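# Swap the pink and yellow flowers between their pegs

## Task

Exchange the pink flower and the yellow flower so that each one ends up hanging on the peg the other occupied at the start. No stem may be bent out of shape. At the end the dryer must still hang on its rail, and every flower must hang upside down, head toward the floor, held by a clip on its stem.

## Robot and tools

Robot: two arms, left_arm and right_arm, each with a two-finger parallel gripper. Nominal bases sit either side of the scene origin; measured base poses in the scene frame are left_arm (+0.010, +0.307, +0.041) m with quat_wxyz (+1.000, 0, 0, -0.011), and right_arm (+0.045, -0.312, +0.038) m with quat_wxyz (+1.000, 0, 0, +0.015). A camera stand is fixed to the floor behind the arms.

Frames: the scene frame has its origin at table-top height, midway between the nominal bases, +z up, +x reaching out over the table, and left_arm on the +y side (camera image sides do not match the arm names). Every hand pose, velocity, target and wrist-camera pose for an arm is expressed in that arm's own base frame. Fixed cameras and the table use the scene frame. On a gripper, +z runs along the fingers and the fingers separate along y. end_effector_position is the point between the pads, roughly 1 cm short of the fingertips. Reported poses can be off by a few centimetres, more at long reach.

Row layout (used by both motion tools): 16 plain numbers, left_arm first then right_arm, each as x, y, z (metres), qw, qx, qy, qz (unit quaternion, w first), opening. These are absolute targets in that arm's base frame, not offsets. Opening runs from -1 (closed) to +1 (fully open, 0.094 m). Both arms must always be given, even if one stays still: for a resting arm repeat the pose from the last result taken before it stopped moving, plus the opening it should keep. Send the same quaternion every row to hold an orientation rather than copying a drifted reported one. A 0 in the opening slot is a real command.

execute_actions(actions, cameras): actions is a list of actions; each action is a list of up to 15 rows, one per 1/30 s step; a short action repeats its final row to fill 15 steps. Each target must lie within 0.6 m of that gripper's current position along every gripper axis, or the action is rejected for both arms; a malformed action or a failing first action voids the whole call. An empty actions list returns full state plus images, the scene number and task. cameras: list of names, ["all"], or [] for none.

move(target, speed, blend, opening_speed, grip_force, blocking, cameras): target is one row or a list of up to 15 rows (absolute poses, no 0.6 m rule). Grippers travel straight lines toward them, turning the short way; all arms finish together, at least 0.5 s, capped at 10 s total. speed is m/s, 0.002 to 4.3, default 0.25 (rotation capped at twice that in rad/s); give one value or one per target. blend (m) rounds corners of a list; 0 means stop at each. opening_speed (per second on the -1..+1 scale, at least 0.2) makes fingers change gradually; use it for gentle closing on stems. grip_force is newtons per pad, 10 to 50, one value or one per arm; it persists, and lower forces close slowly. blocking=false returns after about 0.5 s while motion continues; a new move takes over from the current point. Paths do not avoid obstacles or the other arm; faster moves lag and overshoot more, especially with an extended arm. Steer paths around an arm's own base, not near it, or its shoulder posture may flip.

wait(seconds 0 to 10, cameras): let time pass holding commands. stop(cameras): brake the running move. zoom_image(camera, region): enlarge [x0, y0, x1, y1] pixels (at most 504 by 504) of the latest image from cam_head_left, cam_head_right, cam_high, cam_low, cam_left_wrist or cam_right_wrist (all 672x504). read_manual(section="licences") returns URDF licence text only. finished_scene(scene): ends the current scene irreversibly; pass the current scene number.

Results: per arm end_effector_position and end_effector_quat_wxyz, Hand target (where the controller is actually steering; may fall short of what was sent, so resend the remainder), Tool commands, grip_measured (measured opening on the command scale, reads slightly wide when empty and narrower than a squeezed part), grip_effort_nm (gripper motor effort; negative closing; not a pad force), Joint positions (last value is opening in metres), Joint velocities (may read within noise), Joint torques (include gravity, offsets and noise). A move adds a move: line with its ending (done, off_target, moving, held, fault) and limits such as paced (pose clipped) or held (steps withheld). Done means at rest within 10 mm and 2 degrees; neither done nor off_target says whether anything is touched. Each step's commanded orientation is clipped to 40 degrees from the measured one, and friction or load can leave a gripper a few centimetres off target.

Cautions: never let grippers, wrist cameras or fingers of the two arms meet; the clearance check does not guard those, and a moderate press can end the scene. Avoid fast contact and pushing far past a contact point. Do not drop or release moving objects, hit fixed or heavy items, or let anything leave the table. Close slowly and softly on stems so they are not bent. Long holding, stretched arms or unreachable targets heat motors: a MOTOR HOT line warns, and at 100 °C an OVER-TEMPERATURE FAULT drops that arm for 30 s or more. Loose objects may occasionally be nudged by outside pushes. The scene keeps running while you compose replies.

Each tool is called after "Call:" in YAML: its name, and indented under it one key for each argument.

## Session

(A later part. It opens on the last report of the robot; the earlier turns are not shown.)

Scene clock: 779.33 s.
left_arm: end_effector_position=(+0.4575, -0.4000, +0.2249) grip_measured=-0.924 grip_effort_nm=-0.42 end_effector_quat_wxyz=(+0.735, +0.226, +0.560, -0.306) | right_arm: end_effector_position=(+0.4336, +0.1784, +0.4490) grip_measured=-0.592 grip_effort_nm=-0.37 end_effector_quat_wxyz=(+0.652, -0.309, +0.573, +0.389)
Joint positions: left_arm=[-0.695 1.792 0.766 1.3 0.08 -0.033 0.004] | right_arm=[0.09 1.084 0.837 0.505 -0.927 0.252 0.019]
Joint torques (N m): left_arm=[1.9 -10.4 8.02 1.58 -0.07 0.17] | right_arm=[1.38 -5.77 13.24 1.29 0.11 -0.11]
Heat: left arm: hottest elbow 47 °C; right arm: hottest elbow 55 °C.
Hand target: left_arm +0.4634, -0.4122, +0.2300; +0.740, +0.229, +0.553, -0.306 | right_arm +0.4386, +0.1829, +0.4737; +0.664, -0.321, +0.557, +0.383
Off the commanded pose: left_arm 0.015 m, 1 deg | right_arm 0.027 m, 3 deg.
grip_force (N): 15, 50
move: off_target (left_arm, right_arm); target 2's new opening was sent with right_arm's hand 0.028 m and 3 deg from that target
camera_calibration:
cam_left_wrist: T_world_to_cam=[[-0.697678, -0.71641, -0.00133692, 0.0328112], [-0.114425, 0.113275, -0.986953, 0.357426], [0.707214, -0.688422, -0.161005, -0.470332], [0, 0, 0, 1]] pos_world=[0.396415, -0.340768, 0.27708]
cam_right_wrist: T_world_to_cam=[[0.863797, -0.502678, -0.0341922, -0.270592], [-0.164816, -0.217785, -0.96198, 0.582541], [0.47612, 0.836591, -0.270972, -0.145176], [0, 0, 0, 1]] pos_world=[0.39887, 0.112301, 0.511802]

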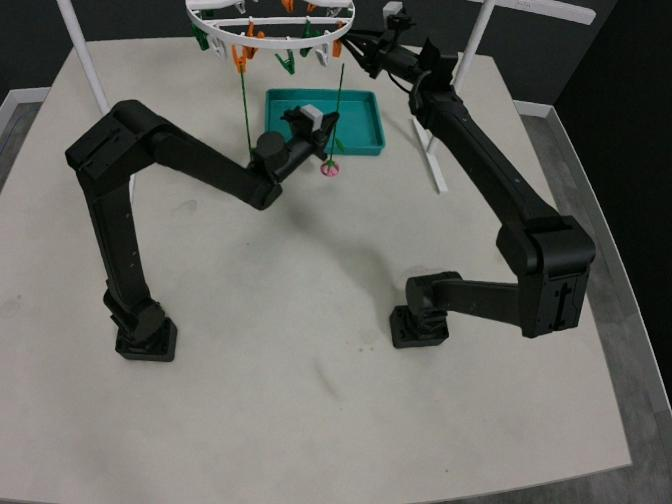

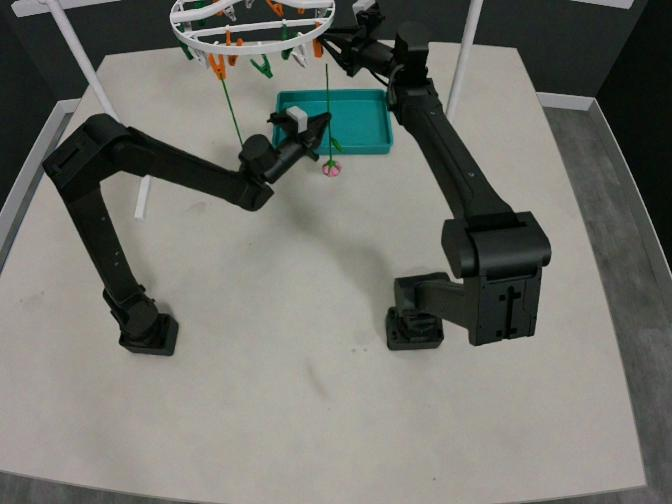

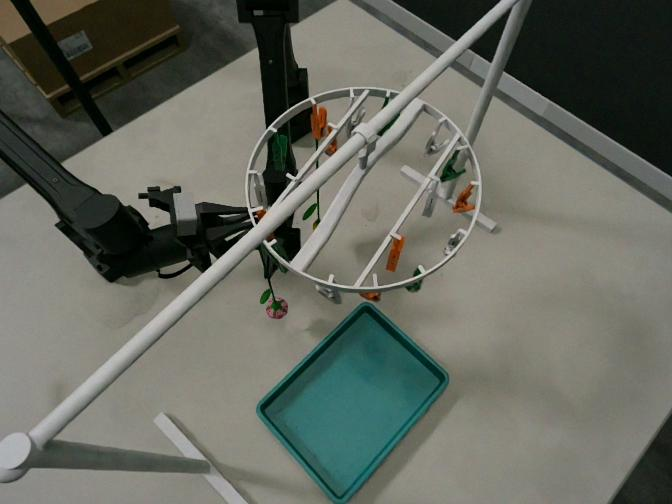

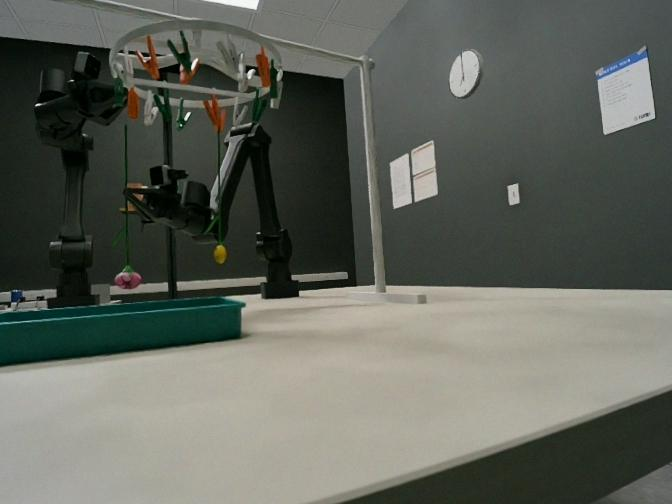

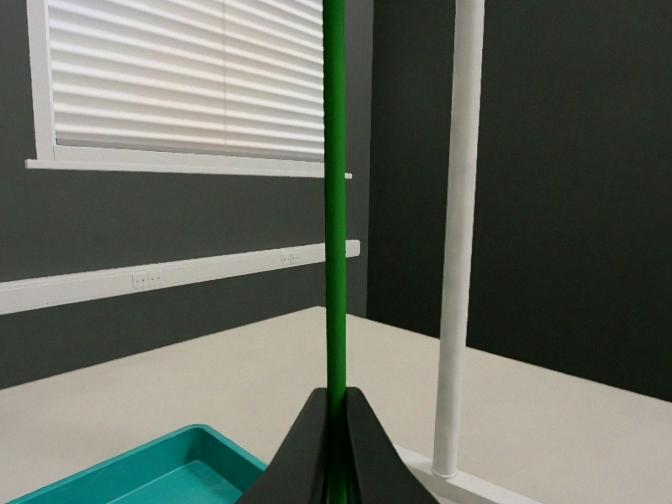

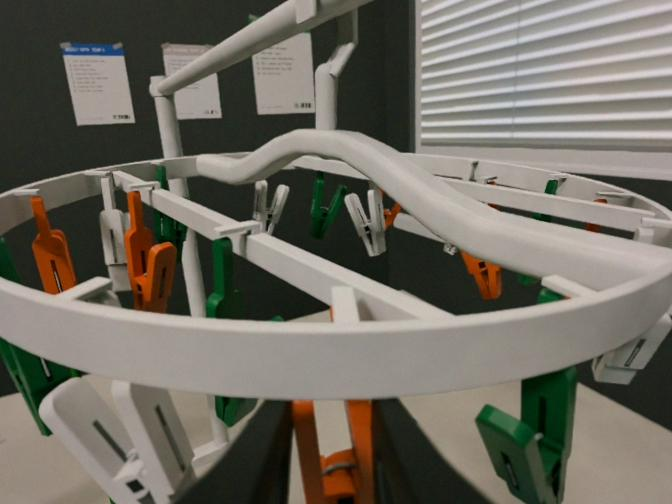

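Call:
move:
  target: [0.4734, -0.4009, 0.232, 0.7398, 0.2292, 0.5534, -0.3064, -1.0, 0.440, 0.1835, 0.4743, 0.6634, -0.3214, 0.5567, 0.3830, -0.6]
  speed: 0.06
  cameras: ["cam_low", "cam_head_left", "cam_head_right", "cam_high"]

Call:
zoom_image:
  camera: "cam_low"
  region: [90, 80, 160, 150]

Call:
zoom_image:
  camera: "cam_head_right"
  region: [270, 10, 350, 90]

Call:
zoom_image:
  camera: "cam_head_left"
  region: [290, 10, 370, 90]

Scene clock: 824.03 s.
left_arm: end_effector_position=(+0.4606, -0.3965, +0.2237) grip_measured=-0.924 grip_effort_nm=-0.42 end_effector_quat_wxyz=(+0.733, +0.232, +0.560, -0.307) | right_arm: end_effector_position=(+0.4336, +0.1784, +0.4490) grip_measured=-0.593 grip_effort_nm=-0.37 end_effector_quat_wxyz=(+0.652, -0.309, +0.573, +0.389)
Joint positions: left_arm=[-0.68 1.792 0.766 1.296 0.107 -0.033 0.004] | right_arm=[0.09 1.084 0.837 0.505 -0.927 0.252 0.019]
Joint torques (N m): left_arm=[3.19 -10.87 8.01 1.58 0.11 0.07] | right_arm=[1.32 -5.77 13.29 1.28 0.11 -0.09]
Heat: left arm: hottest elbow 48 °C; right arm: hottest elbow 60 °C.
Hand target: left_arm +0.4729, -0.4003, +0.2320; +0.740, +0.229, +0.553, -0.306 | right_arm +0.4386, +0.1829, +0.4737; +0.664, -0.321, +0.557, +0.383
Off the commanded pose: left_arm 0.016 m, 1 deg | right_arm 0.027 m, 3 deg.
grip_force (N): 15, 50
move: off_target (left_arm, right_arm)
Images, in order (width x height): cam_head_left 672x504, cam_head_right 672x504, cam_high 672x504, cam_low 672x504.

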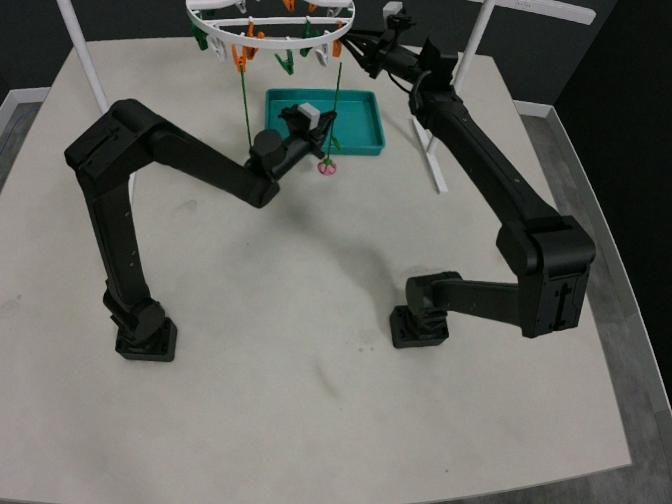

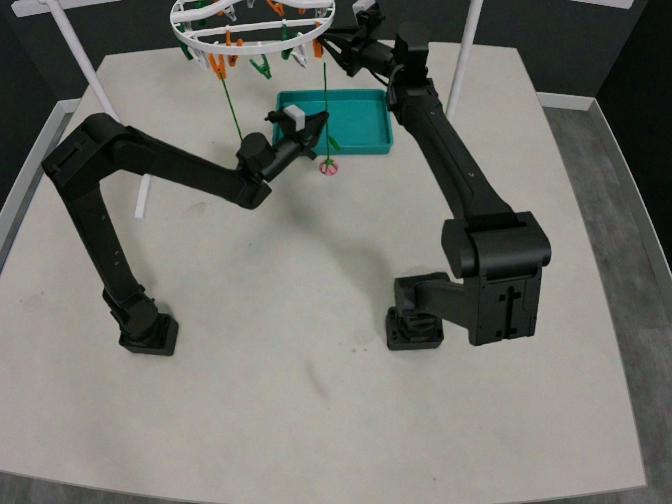

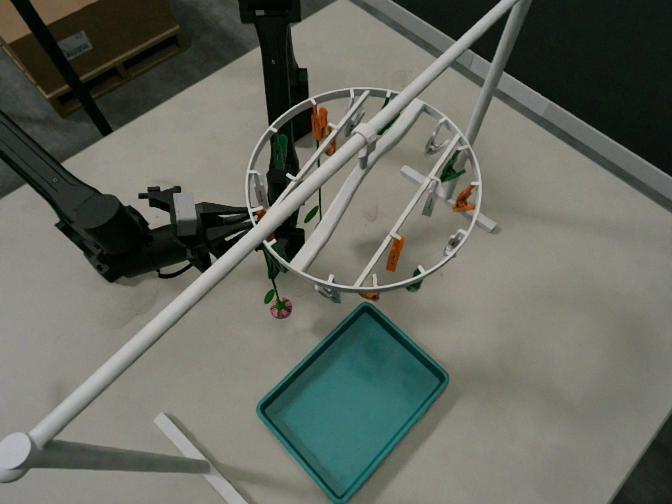

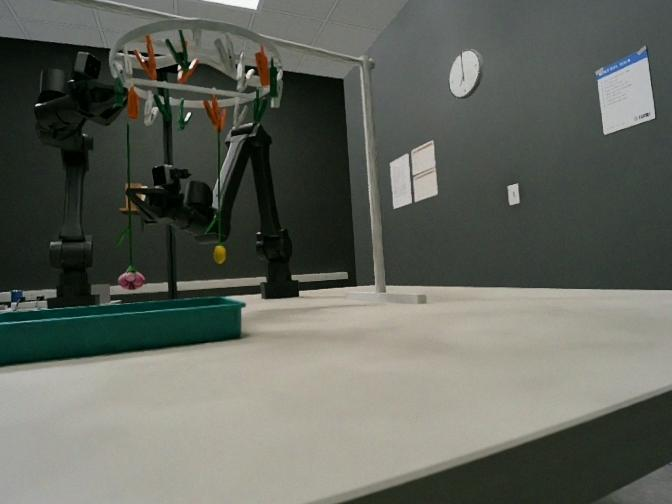

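Scaled by 7.200 from the camera's 672x504 image, which has a finer 960x720 frame.

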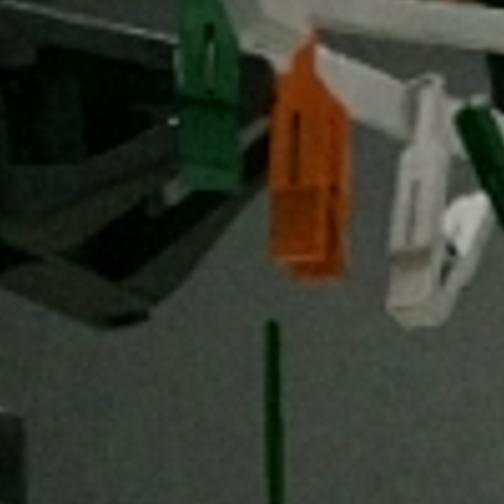

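Scaled by 6.300 from the camera's 672x504 image, which has a finer 960x720 frame.

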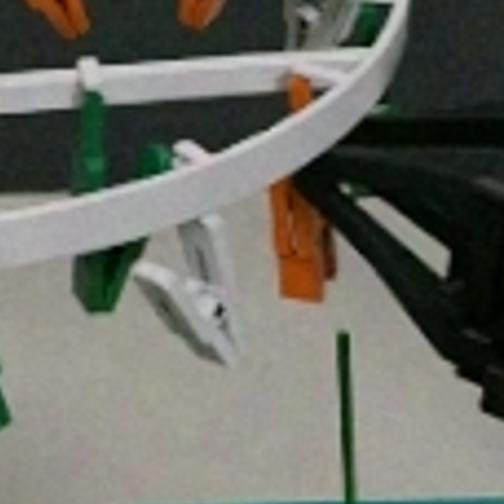

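Scaled by 6.300 from the camera's 672x504 image, which has a finer 960x720 frame.

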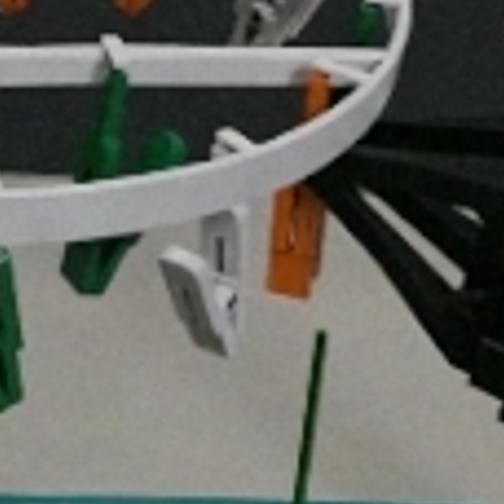

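Call:
move:
  target: [0.481, -0.391, 0.235, 0.7398, 0.2292, 0.5534, -0.3064, -1.0, 0.440, 0.1835, 0.4743, 0.6634, -0.3214, 0.5567, 0.3830, -0.6]
  speed: 0.06
  cameras: ["cam_low", "cam_head_left", "cam_head_right", "cam_high"]

Call:
zoom_image:
  camera: "cam_low"
  region: [90, 80, 160, 150]

Call:
zoom_image:
  camera: "cam_head_right"
  region: [270, 10, 350, 90]

Call:
zoom_image:
  camera: "cam_head_left"
  region: [290, 10, 370, 90]

Call:
zoom_image:
  camera: "cam_high"
  region: [230, 190, 310, 290]

Scene clock: 835.73 s.
left_arm: end_effector_position=(+0.4686, -0.3871, +0.2218) grip_measured=-0.924 grip_effort_nm=-0.42 end_effector_quat_wxyz=(+0.732, +0.235, +0.563, -0.304) | right_arm: end_effector_position=(+0.4336, +0.1784, +0.4490) grip_measured=-0.593 grip_effort_nm=-0.37 end_effector_quat_wxyz=(+0.652, -0.309, +0.573, +0.389)
Joint positions: left_arm=[-0.652 1.792 0.766 1.289 0.133 -0.033 0.004] | right_arm=[0.09 1.084 0.837 0.505 -0.927 0.252 0.019]
Joint torques (N m): left_arm=[3.19 -11.4 8.05 1.59 0.12 -0.02] | right_arm=[1.26 -5.95 13.3 1.29 0.13 -0.11]
Heat: left arm: hottest elbow 48 °C; right arm: hottest elbow 60 °C.
Hand target: left_arm +0.4804, -0.3904, +0.2351; +0.740, +0.229, +0.553, -0.306 | right_arm +0.4386, +0.1829, +0.4737; +0.664, -0.321, +0.557, +0.383
Off the commanded pose: left_arm 0.019 m, 2 deg | right_arm 0.027 m, 3 deg.
grip_force (N): 15, 50
move: off_target (left_arm, right_arm)
Images, in order (width x height): cam_head_left 672x504, cam_head_right 672x504, cam_high 672x504, cam_low 672x504.

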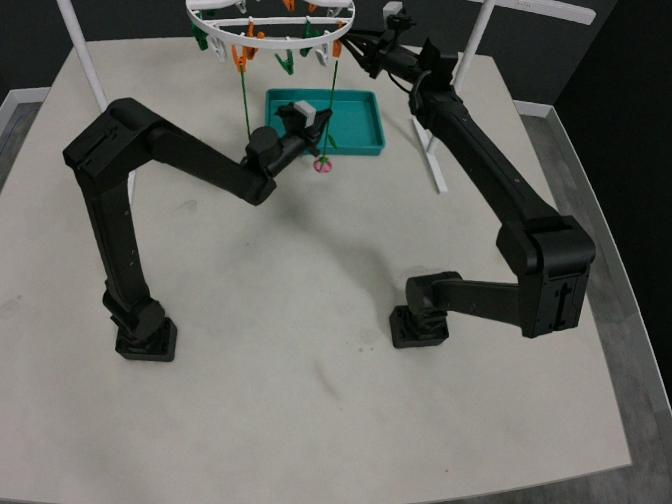

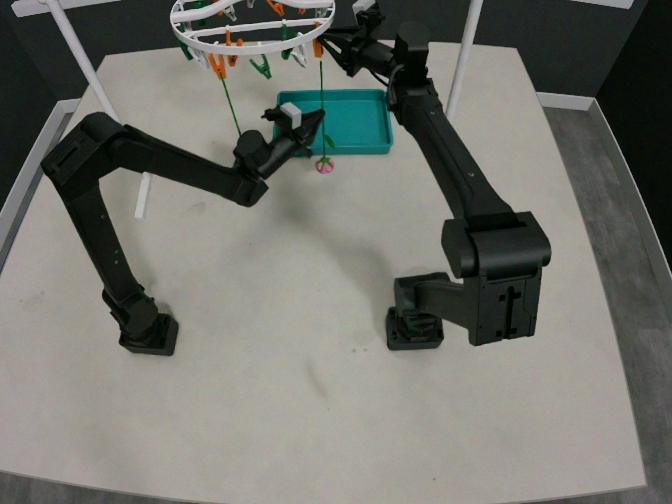

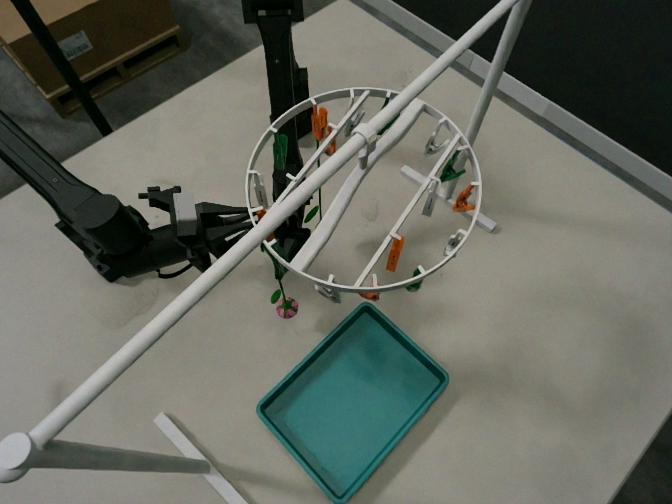

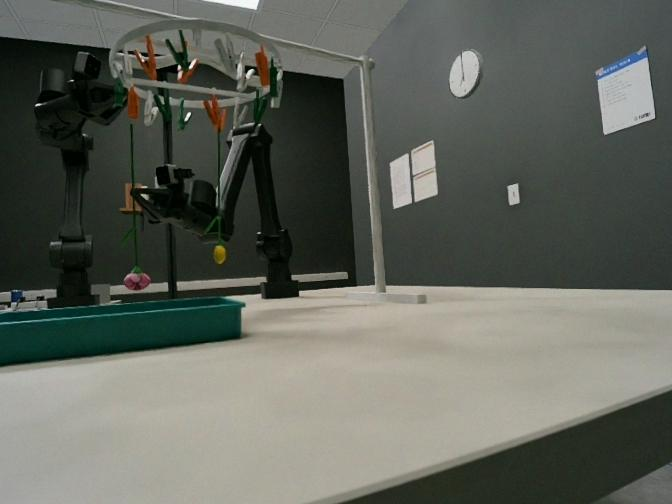

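Scaled by 7.200 from the camera's 672x504 image, which has a finer 960x720 frame.

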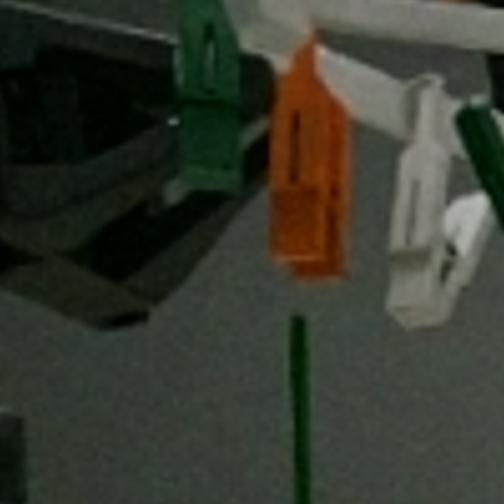

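Scaled by 6.300 from the camera's 672x504 image, which has a finer 960x720 frame.

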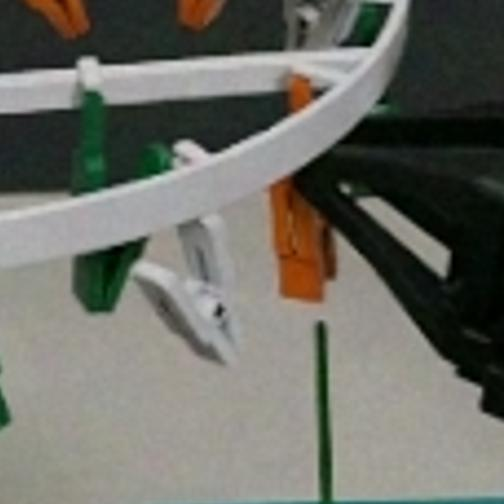

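Scaled by 6.300 from the camera's 672x504 image, which has a finer 960x720 frame.

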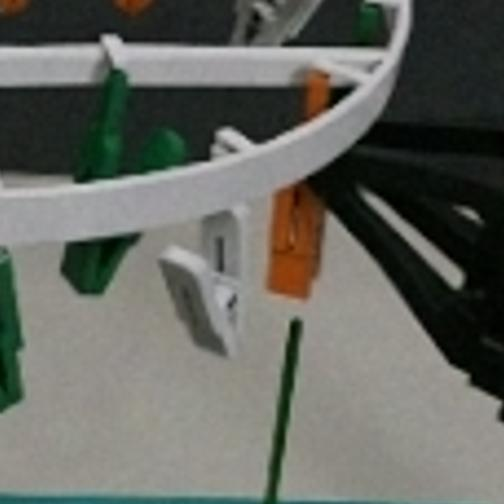

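Scaled by 5.040 from the camera's 672x504 image, which has a finer 960x720 frame.

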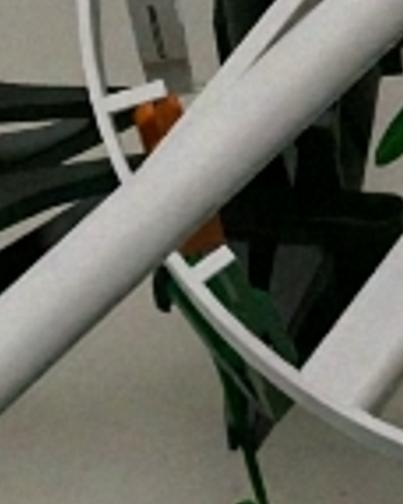

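Call:
move:
  target: [0.481, -0.389, 0.256, 0.7398, 0.2292, 0.5534, -0.3064, -1.0, 0.440, 0.1835, 0.4743, 0.6634, -0.3214, 0.5567, 0.3830, -0.6]
  speed: 0.06
  cameras: ["cam_low", "cam_head_left", "cam_head_right"]

Call:
zoom_image:
  camera: "cam_low"
  region: [90, 80, 160, 150]

Call:
zoom_image:
  camera: "cam_head_right"
  region: [270, 10, 350, 90]

Call:
zoom_image:
  camera: "cam_head_left"
  region: [290, 10, 370, 90]

Scene clock: 844.57 s.
left_arm: end_effector_position=(+0.4692, -0.3872, +0.2300) grip_measured=-0.924 grip_effort_nm=-0.42 end_effector_quat_wxyz=(+0.726, +0.238, +0.570, -0.303) | right_arm: end_effector_position=(+0.4336, +0.1784, +0.4490) grip_measured=-0.593 grip_effort_nm=-0.38 end_effector_quat_wxyz=(+0.652, -0.309, +0.573, +0.389)
Joint positions: left_arm=[-0.65 1.756 0.768 1.229 0.137 -0.033 0.004] | right_arm=[0.09 1.084 0.837 0.505 -0.927 0.252 0.019]
Joint torques (N m): left_arm=[3.25 -12.75 8.38 1.58 0.12 -0.03] | right_arm=[1.2 -5.71 13.27 1.29 0.12 -0.1]
Heat: left arm: hottest elbow 49 °C; right arm: hottest elbow 61 °C.
Hand target: left_arm +0.4798, -0.3882, +0.2560; +0.740, +0.229, +0.553, -0.306 | right_arm +0.4386, +0.1829, +0.4737; +0.664, -0.321, +0.557, +0.383
Off the commanded pose: left_arm 0.029 m, 3 deg | right_arm 0.027 m, 3 deg.
grip_force (N): 15, 50
move: off_target (left_arm, right_arm)
Images, in order (width x height): cam_head_left 672x504, cam_head_right 672x504, cam_low 672x504.

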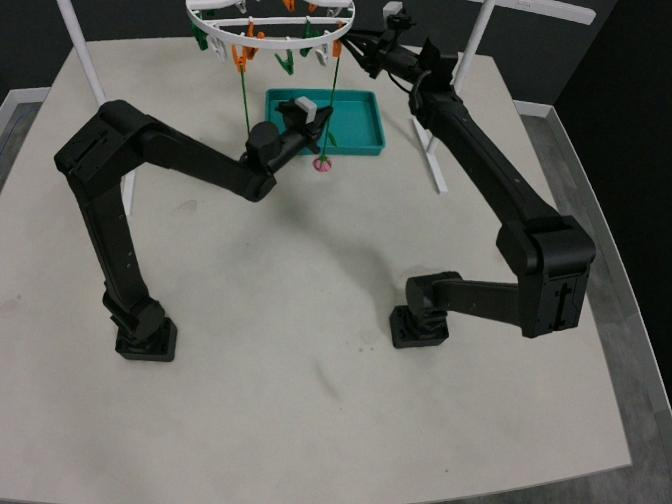

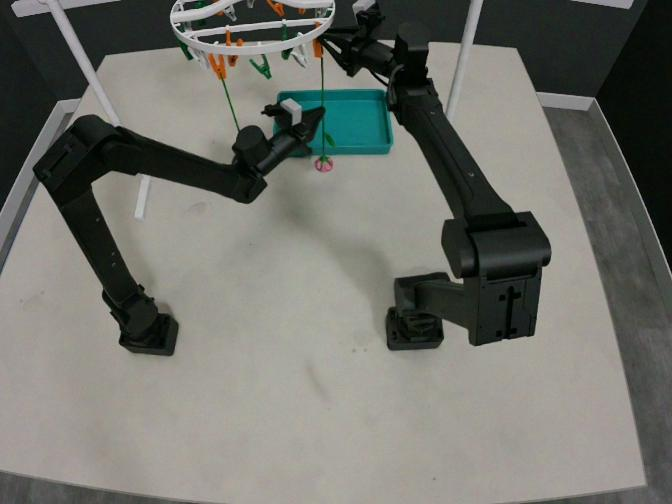

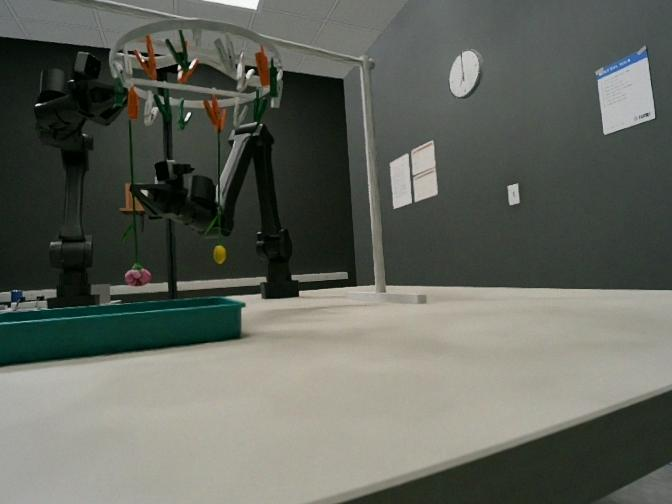

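Scaled by 7.200 from the camera's 672x504 image, which has a finer 960x720 frame.

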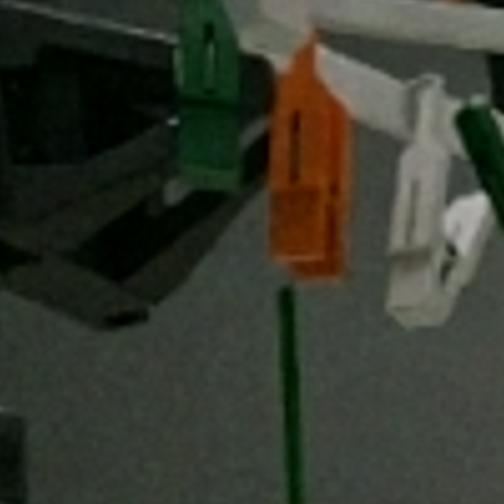

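Scaled by 6.300 from the camera's 672x504 image, which has a finer 960x720 frame.

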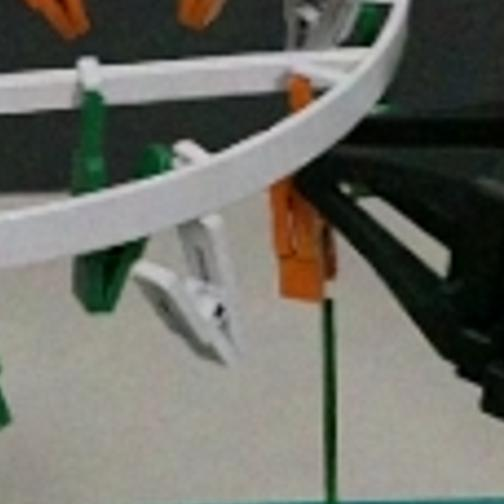

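Scaled by 6.300 from the camera's 672x504 image, which has a finer 960x720 frame.

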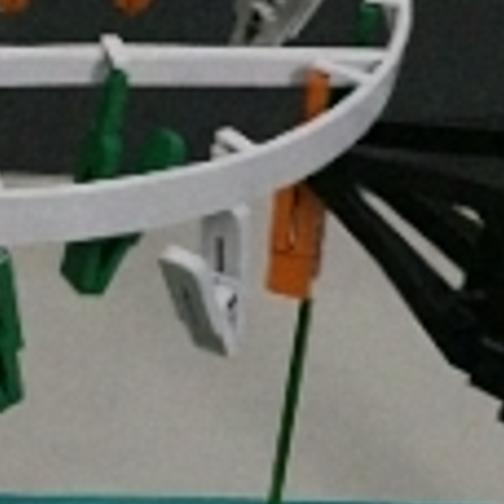

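Call:
move:
  target: [0.481, -0.387, 0.272, 0.7521, 0.2222, 0.5365, -0.3116, -1.0, 0.440, 0.1835, 0.4743, 0.6634, -0.3214, 0.5567, 0.3830, -0.6]
  speed: 0.06
  cameras: ["cam_low", "cam_head_left", "cam_head_right", "cam_right_wrist", "cam_left_wrist"]

Call:
zoom_image:
  camera: "cam_low"
  region: [90, 80, 160, 150]

Call:
zoom_image:
  camera: "cam_head_right"
  region: [290, 20, 350, 80]

Call:
zoom_image:
  camera: "cam_head_left"
  region: [310, 20, 370, 80]

Scene clock: 856.87 s.
left_arm: end_effector_position=(+0.4713, -0.3866, +0.2362) grip_measured=-0.924 grip_effort_nm=-0.42 end_effector_quat_wxyz=(+0.729, +0.235, +0.566, -0.304) | right_arm: end_effector_position=(+0.4336, +0.1784, +0.4490) grip_measured=-0.593 grip_effort_nm=-0.37 end_effector_quat_wxyz=(+0.652, -0.309, +0.573, +0.389)
Joint positions: left_arm=[-0.647 1.75 0.774 1.229 0.138 -0.037 0.004] | right_arm=[0.09 1.084 0.837 0.505 -0.927 0.252 0.019]
Joint torques (N m): left_arm=[3.25 -13.04 8.47 2.8 0.11 -0.06] | right_arm=[1.2 -5.83 13.27 1.26 0.12 -0.11]
Heat: left arm: hottest elbow 50 °C; right arm: hottest elbow 61 °C.
Hand target: left_arm +0.4795, -0.3859, +0.2717; +0.752, +0.223, +0.536, -0.312 | right_arm +0.4386, +0.1829, +0.4737; +0.664, -0.321, +0.557, +0.383
Off the commanded pose: left_arm 0.037 m, 5 deg | right_arm 0.027 m, 3 deg.
grip_force (N): 15, 50
move: off_target (left_arm, right_arm)
camera_calibration:
cam_left_wrist: T_world_to_cam=[[-0.704201, -0.709929, -0.010068, 0.0596872], [-0.122541, 0.135496, -0.983171, 0.380154], [0.699346, -0.691116, -0.182412, -0.461289], [0, 0, 0, 1]] pos_world=[0.411217, -0.327939, 0.290213]
cam_right_wrist: T_world_to_cam=[[0.863797, -0.502678, -0.0341922, -0.270592], [-0.164816, -0.217785, -0.96198, 0.582541], [0.47612, 0.836591, -0.270972, -0.145176], [0, 0, 0, 1]] pos_world=[0.39887, 0.112301, 0.511802]
Images, in order (width x height): cam_head_left 672x504, cam_head_right 672x504, cam_low 672x504, cam_left_wrist 672x504, cam_right_wrist 672x504.

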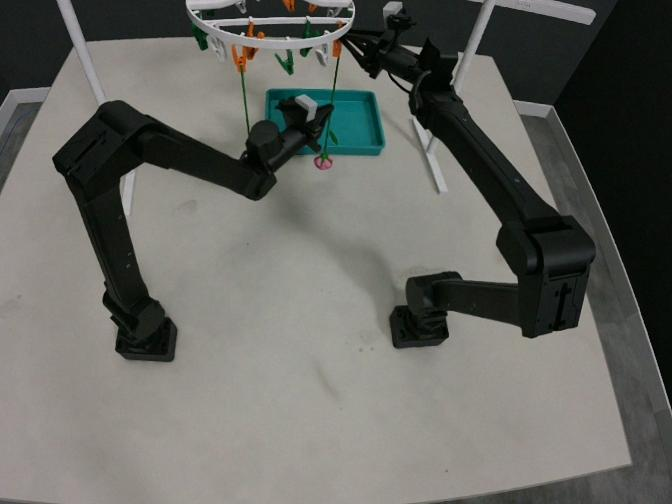

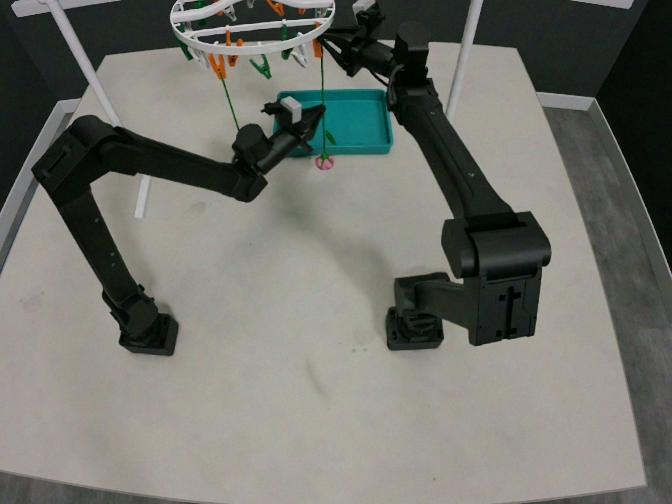

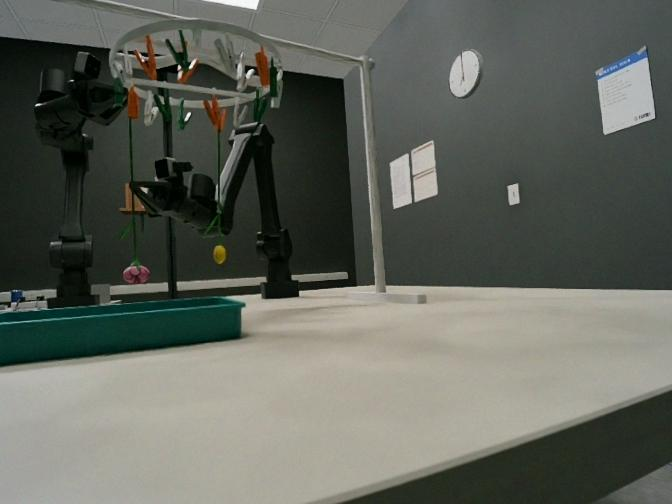

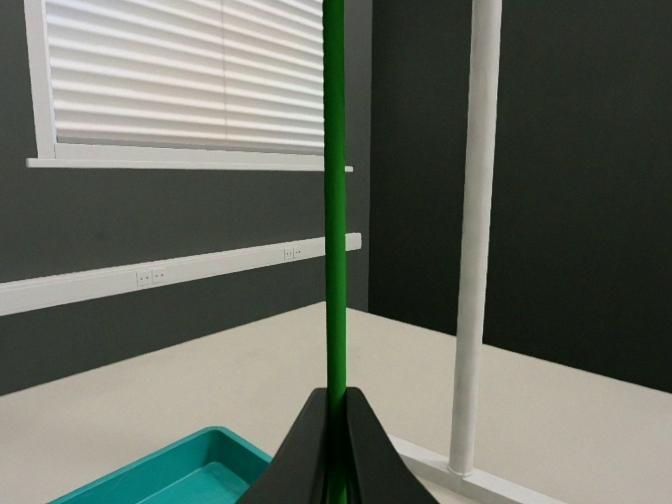

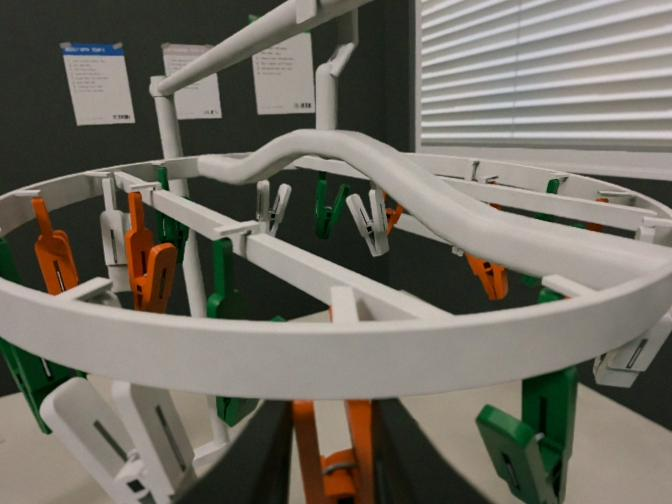

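Scaled by 7.200 from the camera's 672x504 image, which has a finer 960x720 frame.

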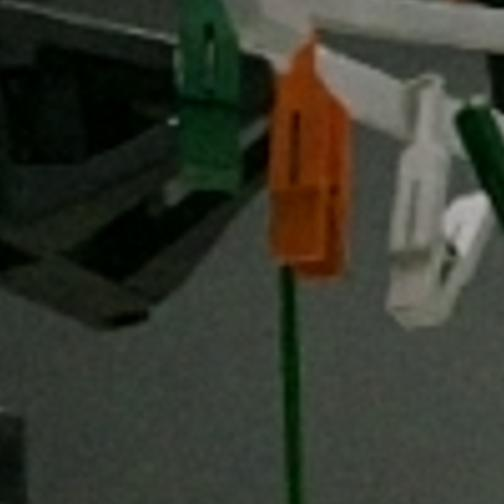

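Scaled by 8.400 from the camera's 672x504 image, which has a finer 960x720 frame.

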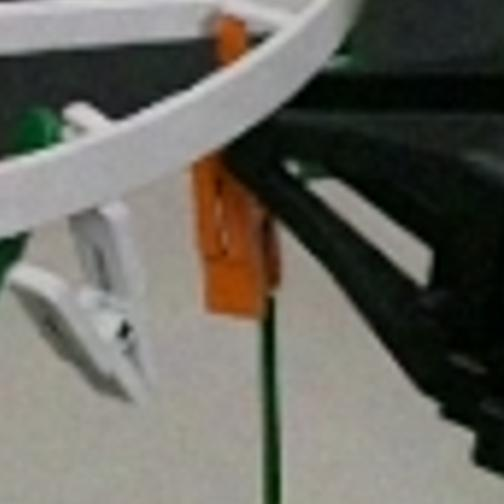

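Scaled by 8.400 from the camera's 672x504 image, which has a finer 960x720 frame.

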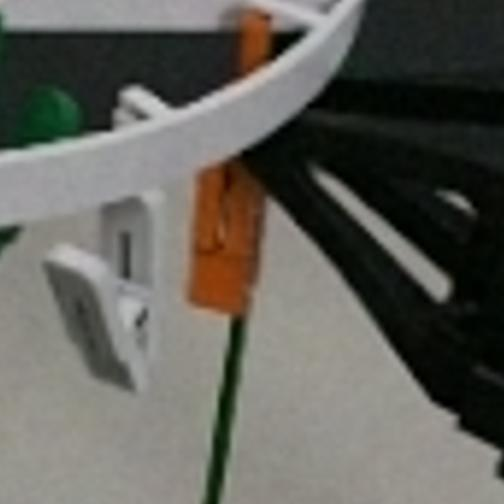

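Call:
move:
  target: [0.4845, -0.3828, 0.283, 0.7521, 0.2222, 0.5365, -0.3116, -1.0, 0.440, 0.1835, 0.4743, 0.6634, -0.3214, 0.5567, 0.3830, -0.6]
  speed: 0.05
  cameras: ["cam_low", "cam_head_left", "cam_head_right", "cam_left_wrist"]

Call:
zoom_image:
  camera: "cam_low"
  region: [90, 80, 160, 150]

Call:
zoom_image:
  camera: "cam_head_right"
  region: [290, 20, 350, 80]

Call:
zoom_image:
  camera: "cam_head_left"
  region: [310, 20, 370, 80]

Scene clock: 875.13 s.
left_arm: end_effector_position=(+0.4736, -0.3818, +0.2544) grip_measured=-0.924 grip_effort_nm=-0.42 end_effector_quat_wxyz=(+0.738, +0.232, +0.555, -0.307) | right_arm: end_effector_position=(+0.4336, +0.1784, +0.4490) grip_measured=-0.593 grip_effort_nm=-0.37 end_effector_quat_wxyz=(+0.652, -0.309, +0.573, +0.389)
Joint positions: left_arm=[-0.635 1.723 0.782 1.226 0.149 -0.042 0.004] | right_arm=[0.09 1.084 0.837 0.505 -0.927 0.252 0.019]
Joint torques (N m): left_arm=[3.31 -12.86 8.73 1.55 0.11 -0.06] | right_arm=[1.26 -5.66 13.27 1.32 0.12 -0.1]
Heat: left arm: hottest elbow 52 °C; right arm: hottest elbow 62 °C.
Hand target: left_arm +0.4832, -0.3820, +0.2830; +0.752, +0.222, +0.536, -0.312 | right_arm +0.4386, +0.1829, +0.4737; +0.664, -0.321, +0.557, +0.383
Off the commanded pose: left_arm 0.031 m, 3 deg | right_arm 0.027 m, 3 deg.
grip_force (N): 15, 50
move: off_target (left_arm, right_arm)
camera_calibration:
cam_left_wrist: T_world_to_cam=[[-0.703897, -0.710179, -0.013243, 0.0655039], [-0.099497, 0.117043, -0.98813, 0.380955], [0.703299, -0.694224, -0.153047, -0.466824], [0, 0, 0, 1]] pos_world=[0.412329, -0.322149, 0.305854]
Images, in order (width x height): cam_head_left 672x504, cam_head_right 672x504, cam_low 672x504, cam_left_wrist 672x504.

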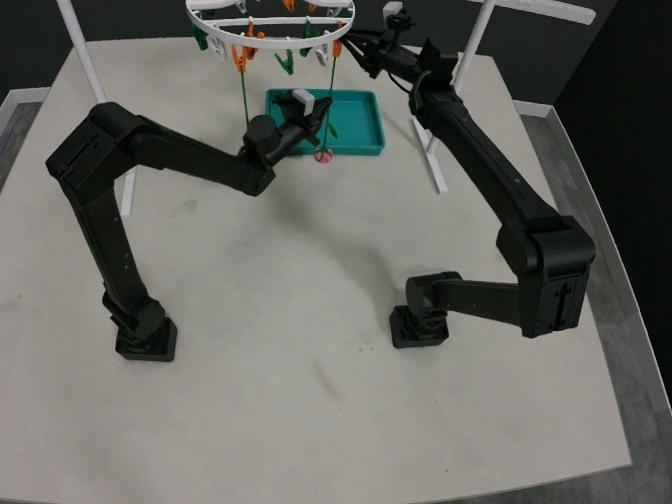

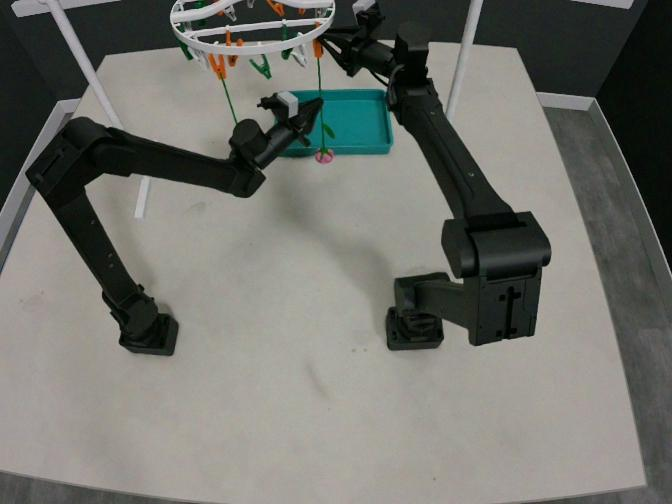

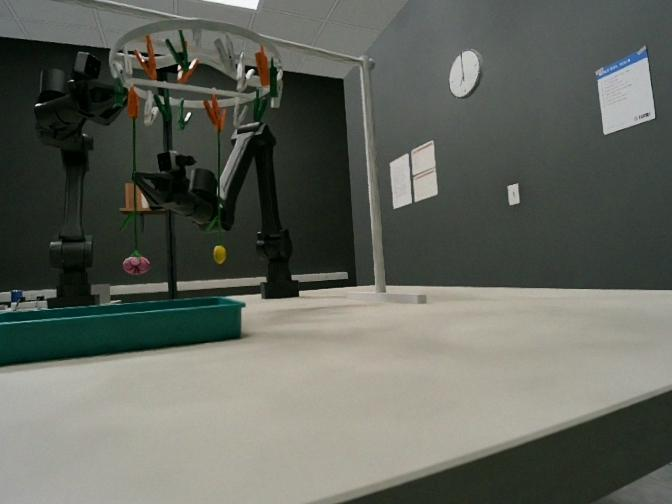

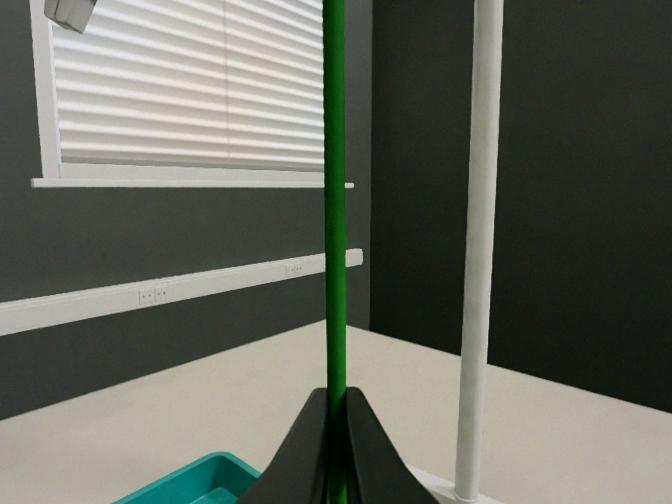

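Scaled by 7.200 from the camera's 672x504 image, which has a finer 960x720 frame.

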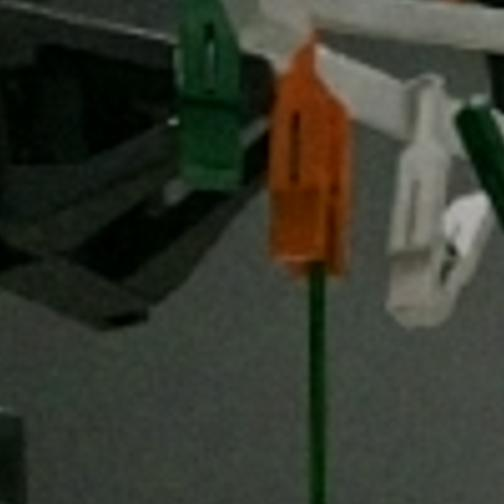

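Scaled by 8.400 from the camera's 672x504 image, which has a finer 960x720 frame.

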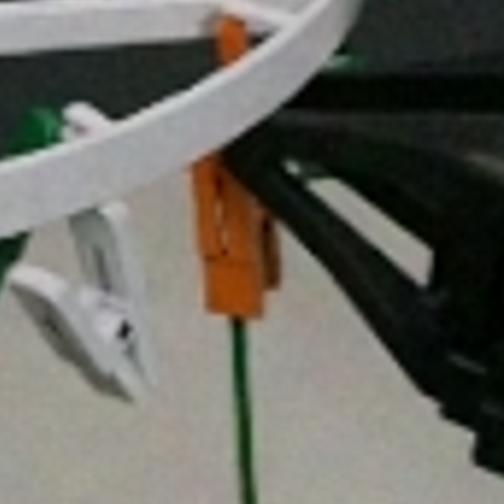

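Scaled by 8.400 from the camera's 672x504 image, which has a finer 960x720 frame.

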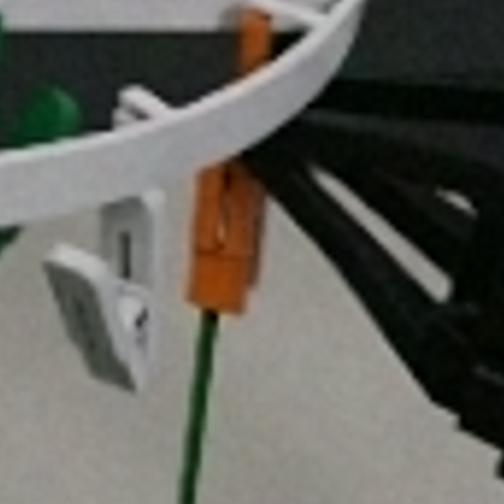

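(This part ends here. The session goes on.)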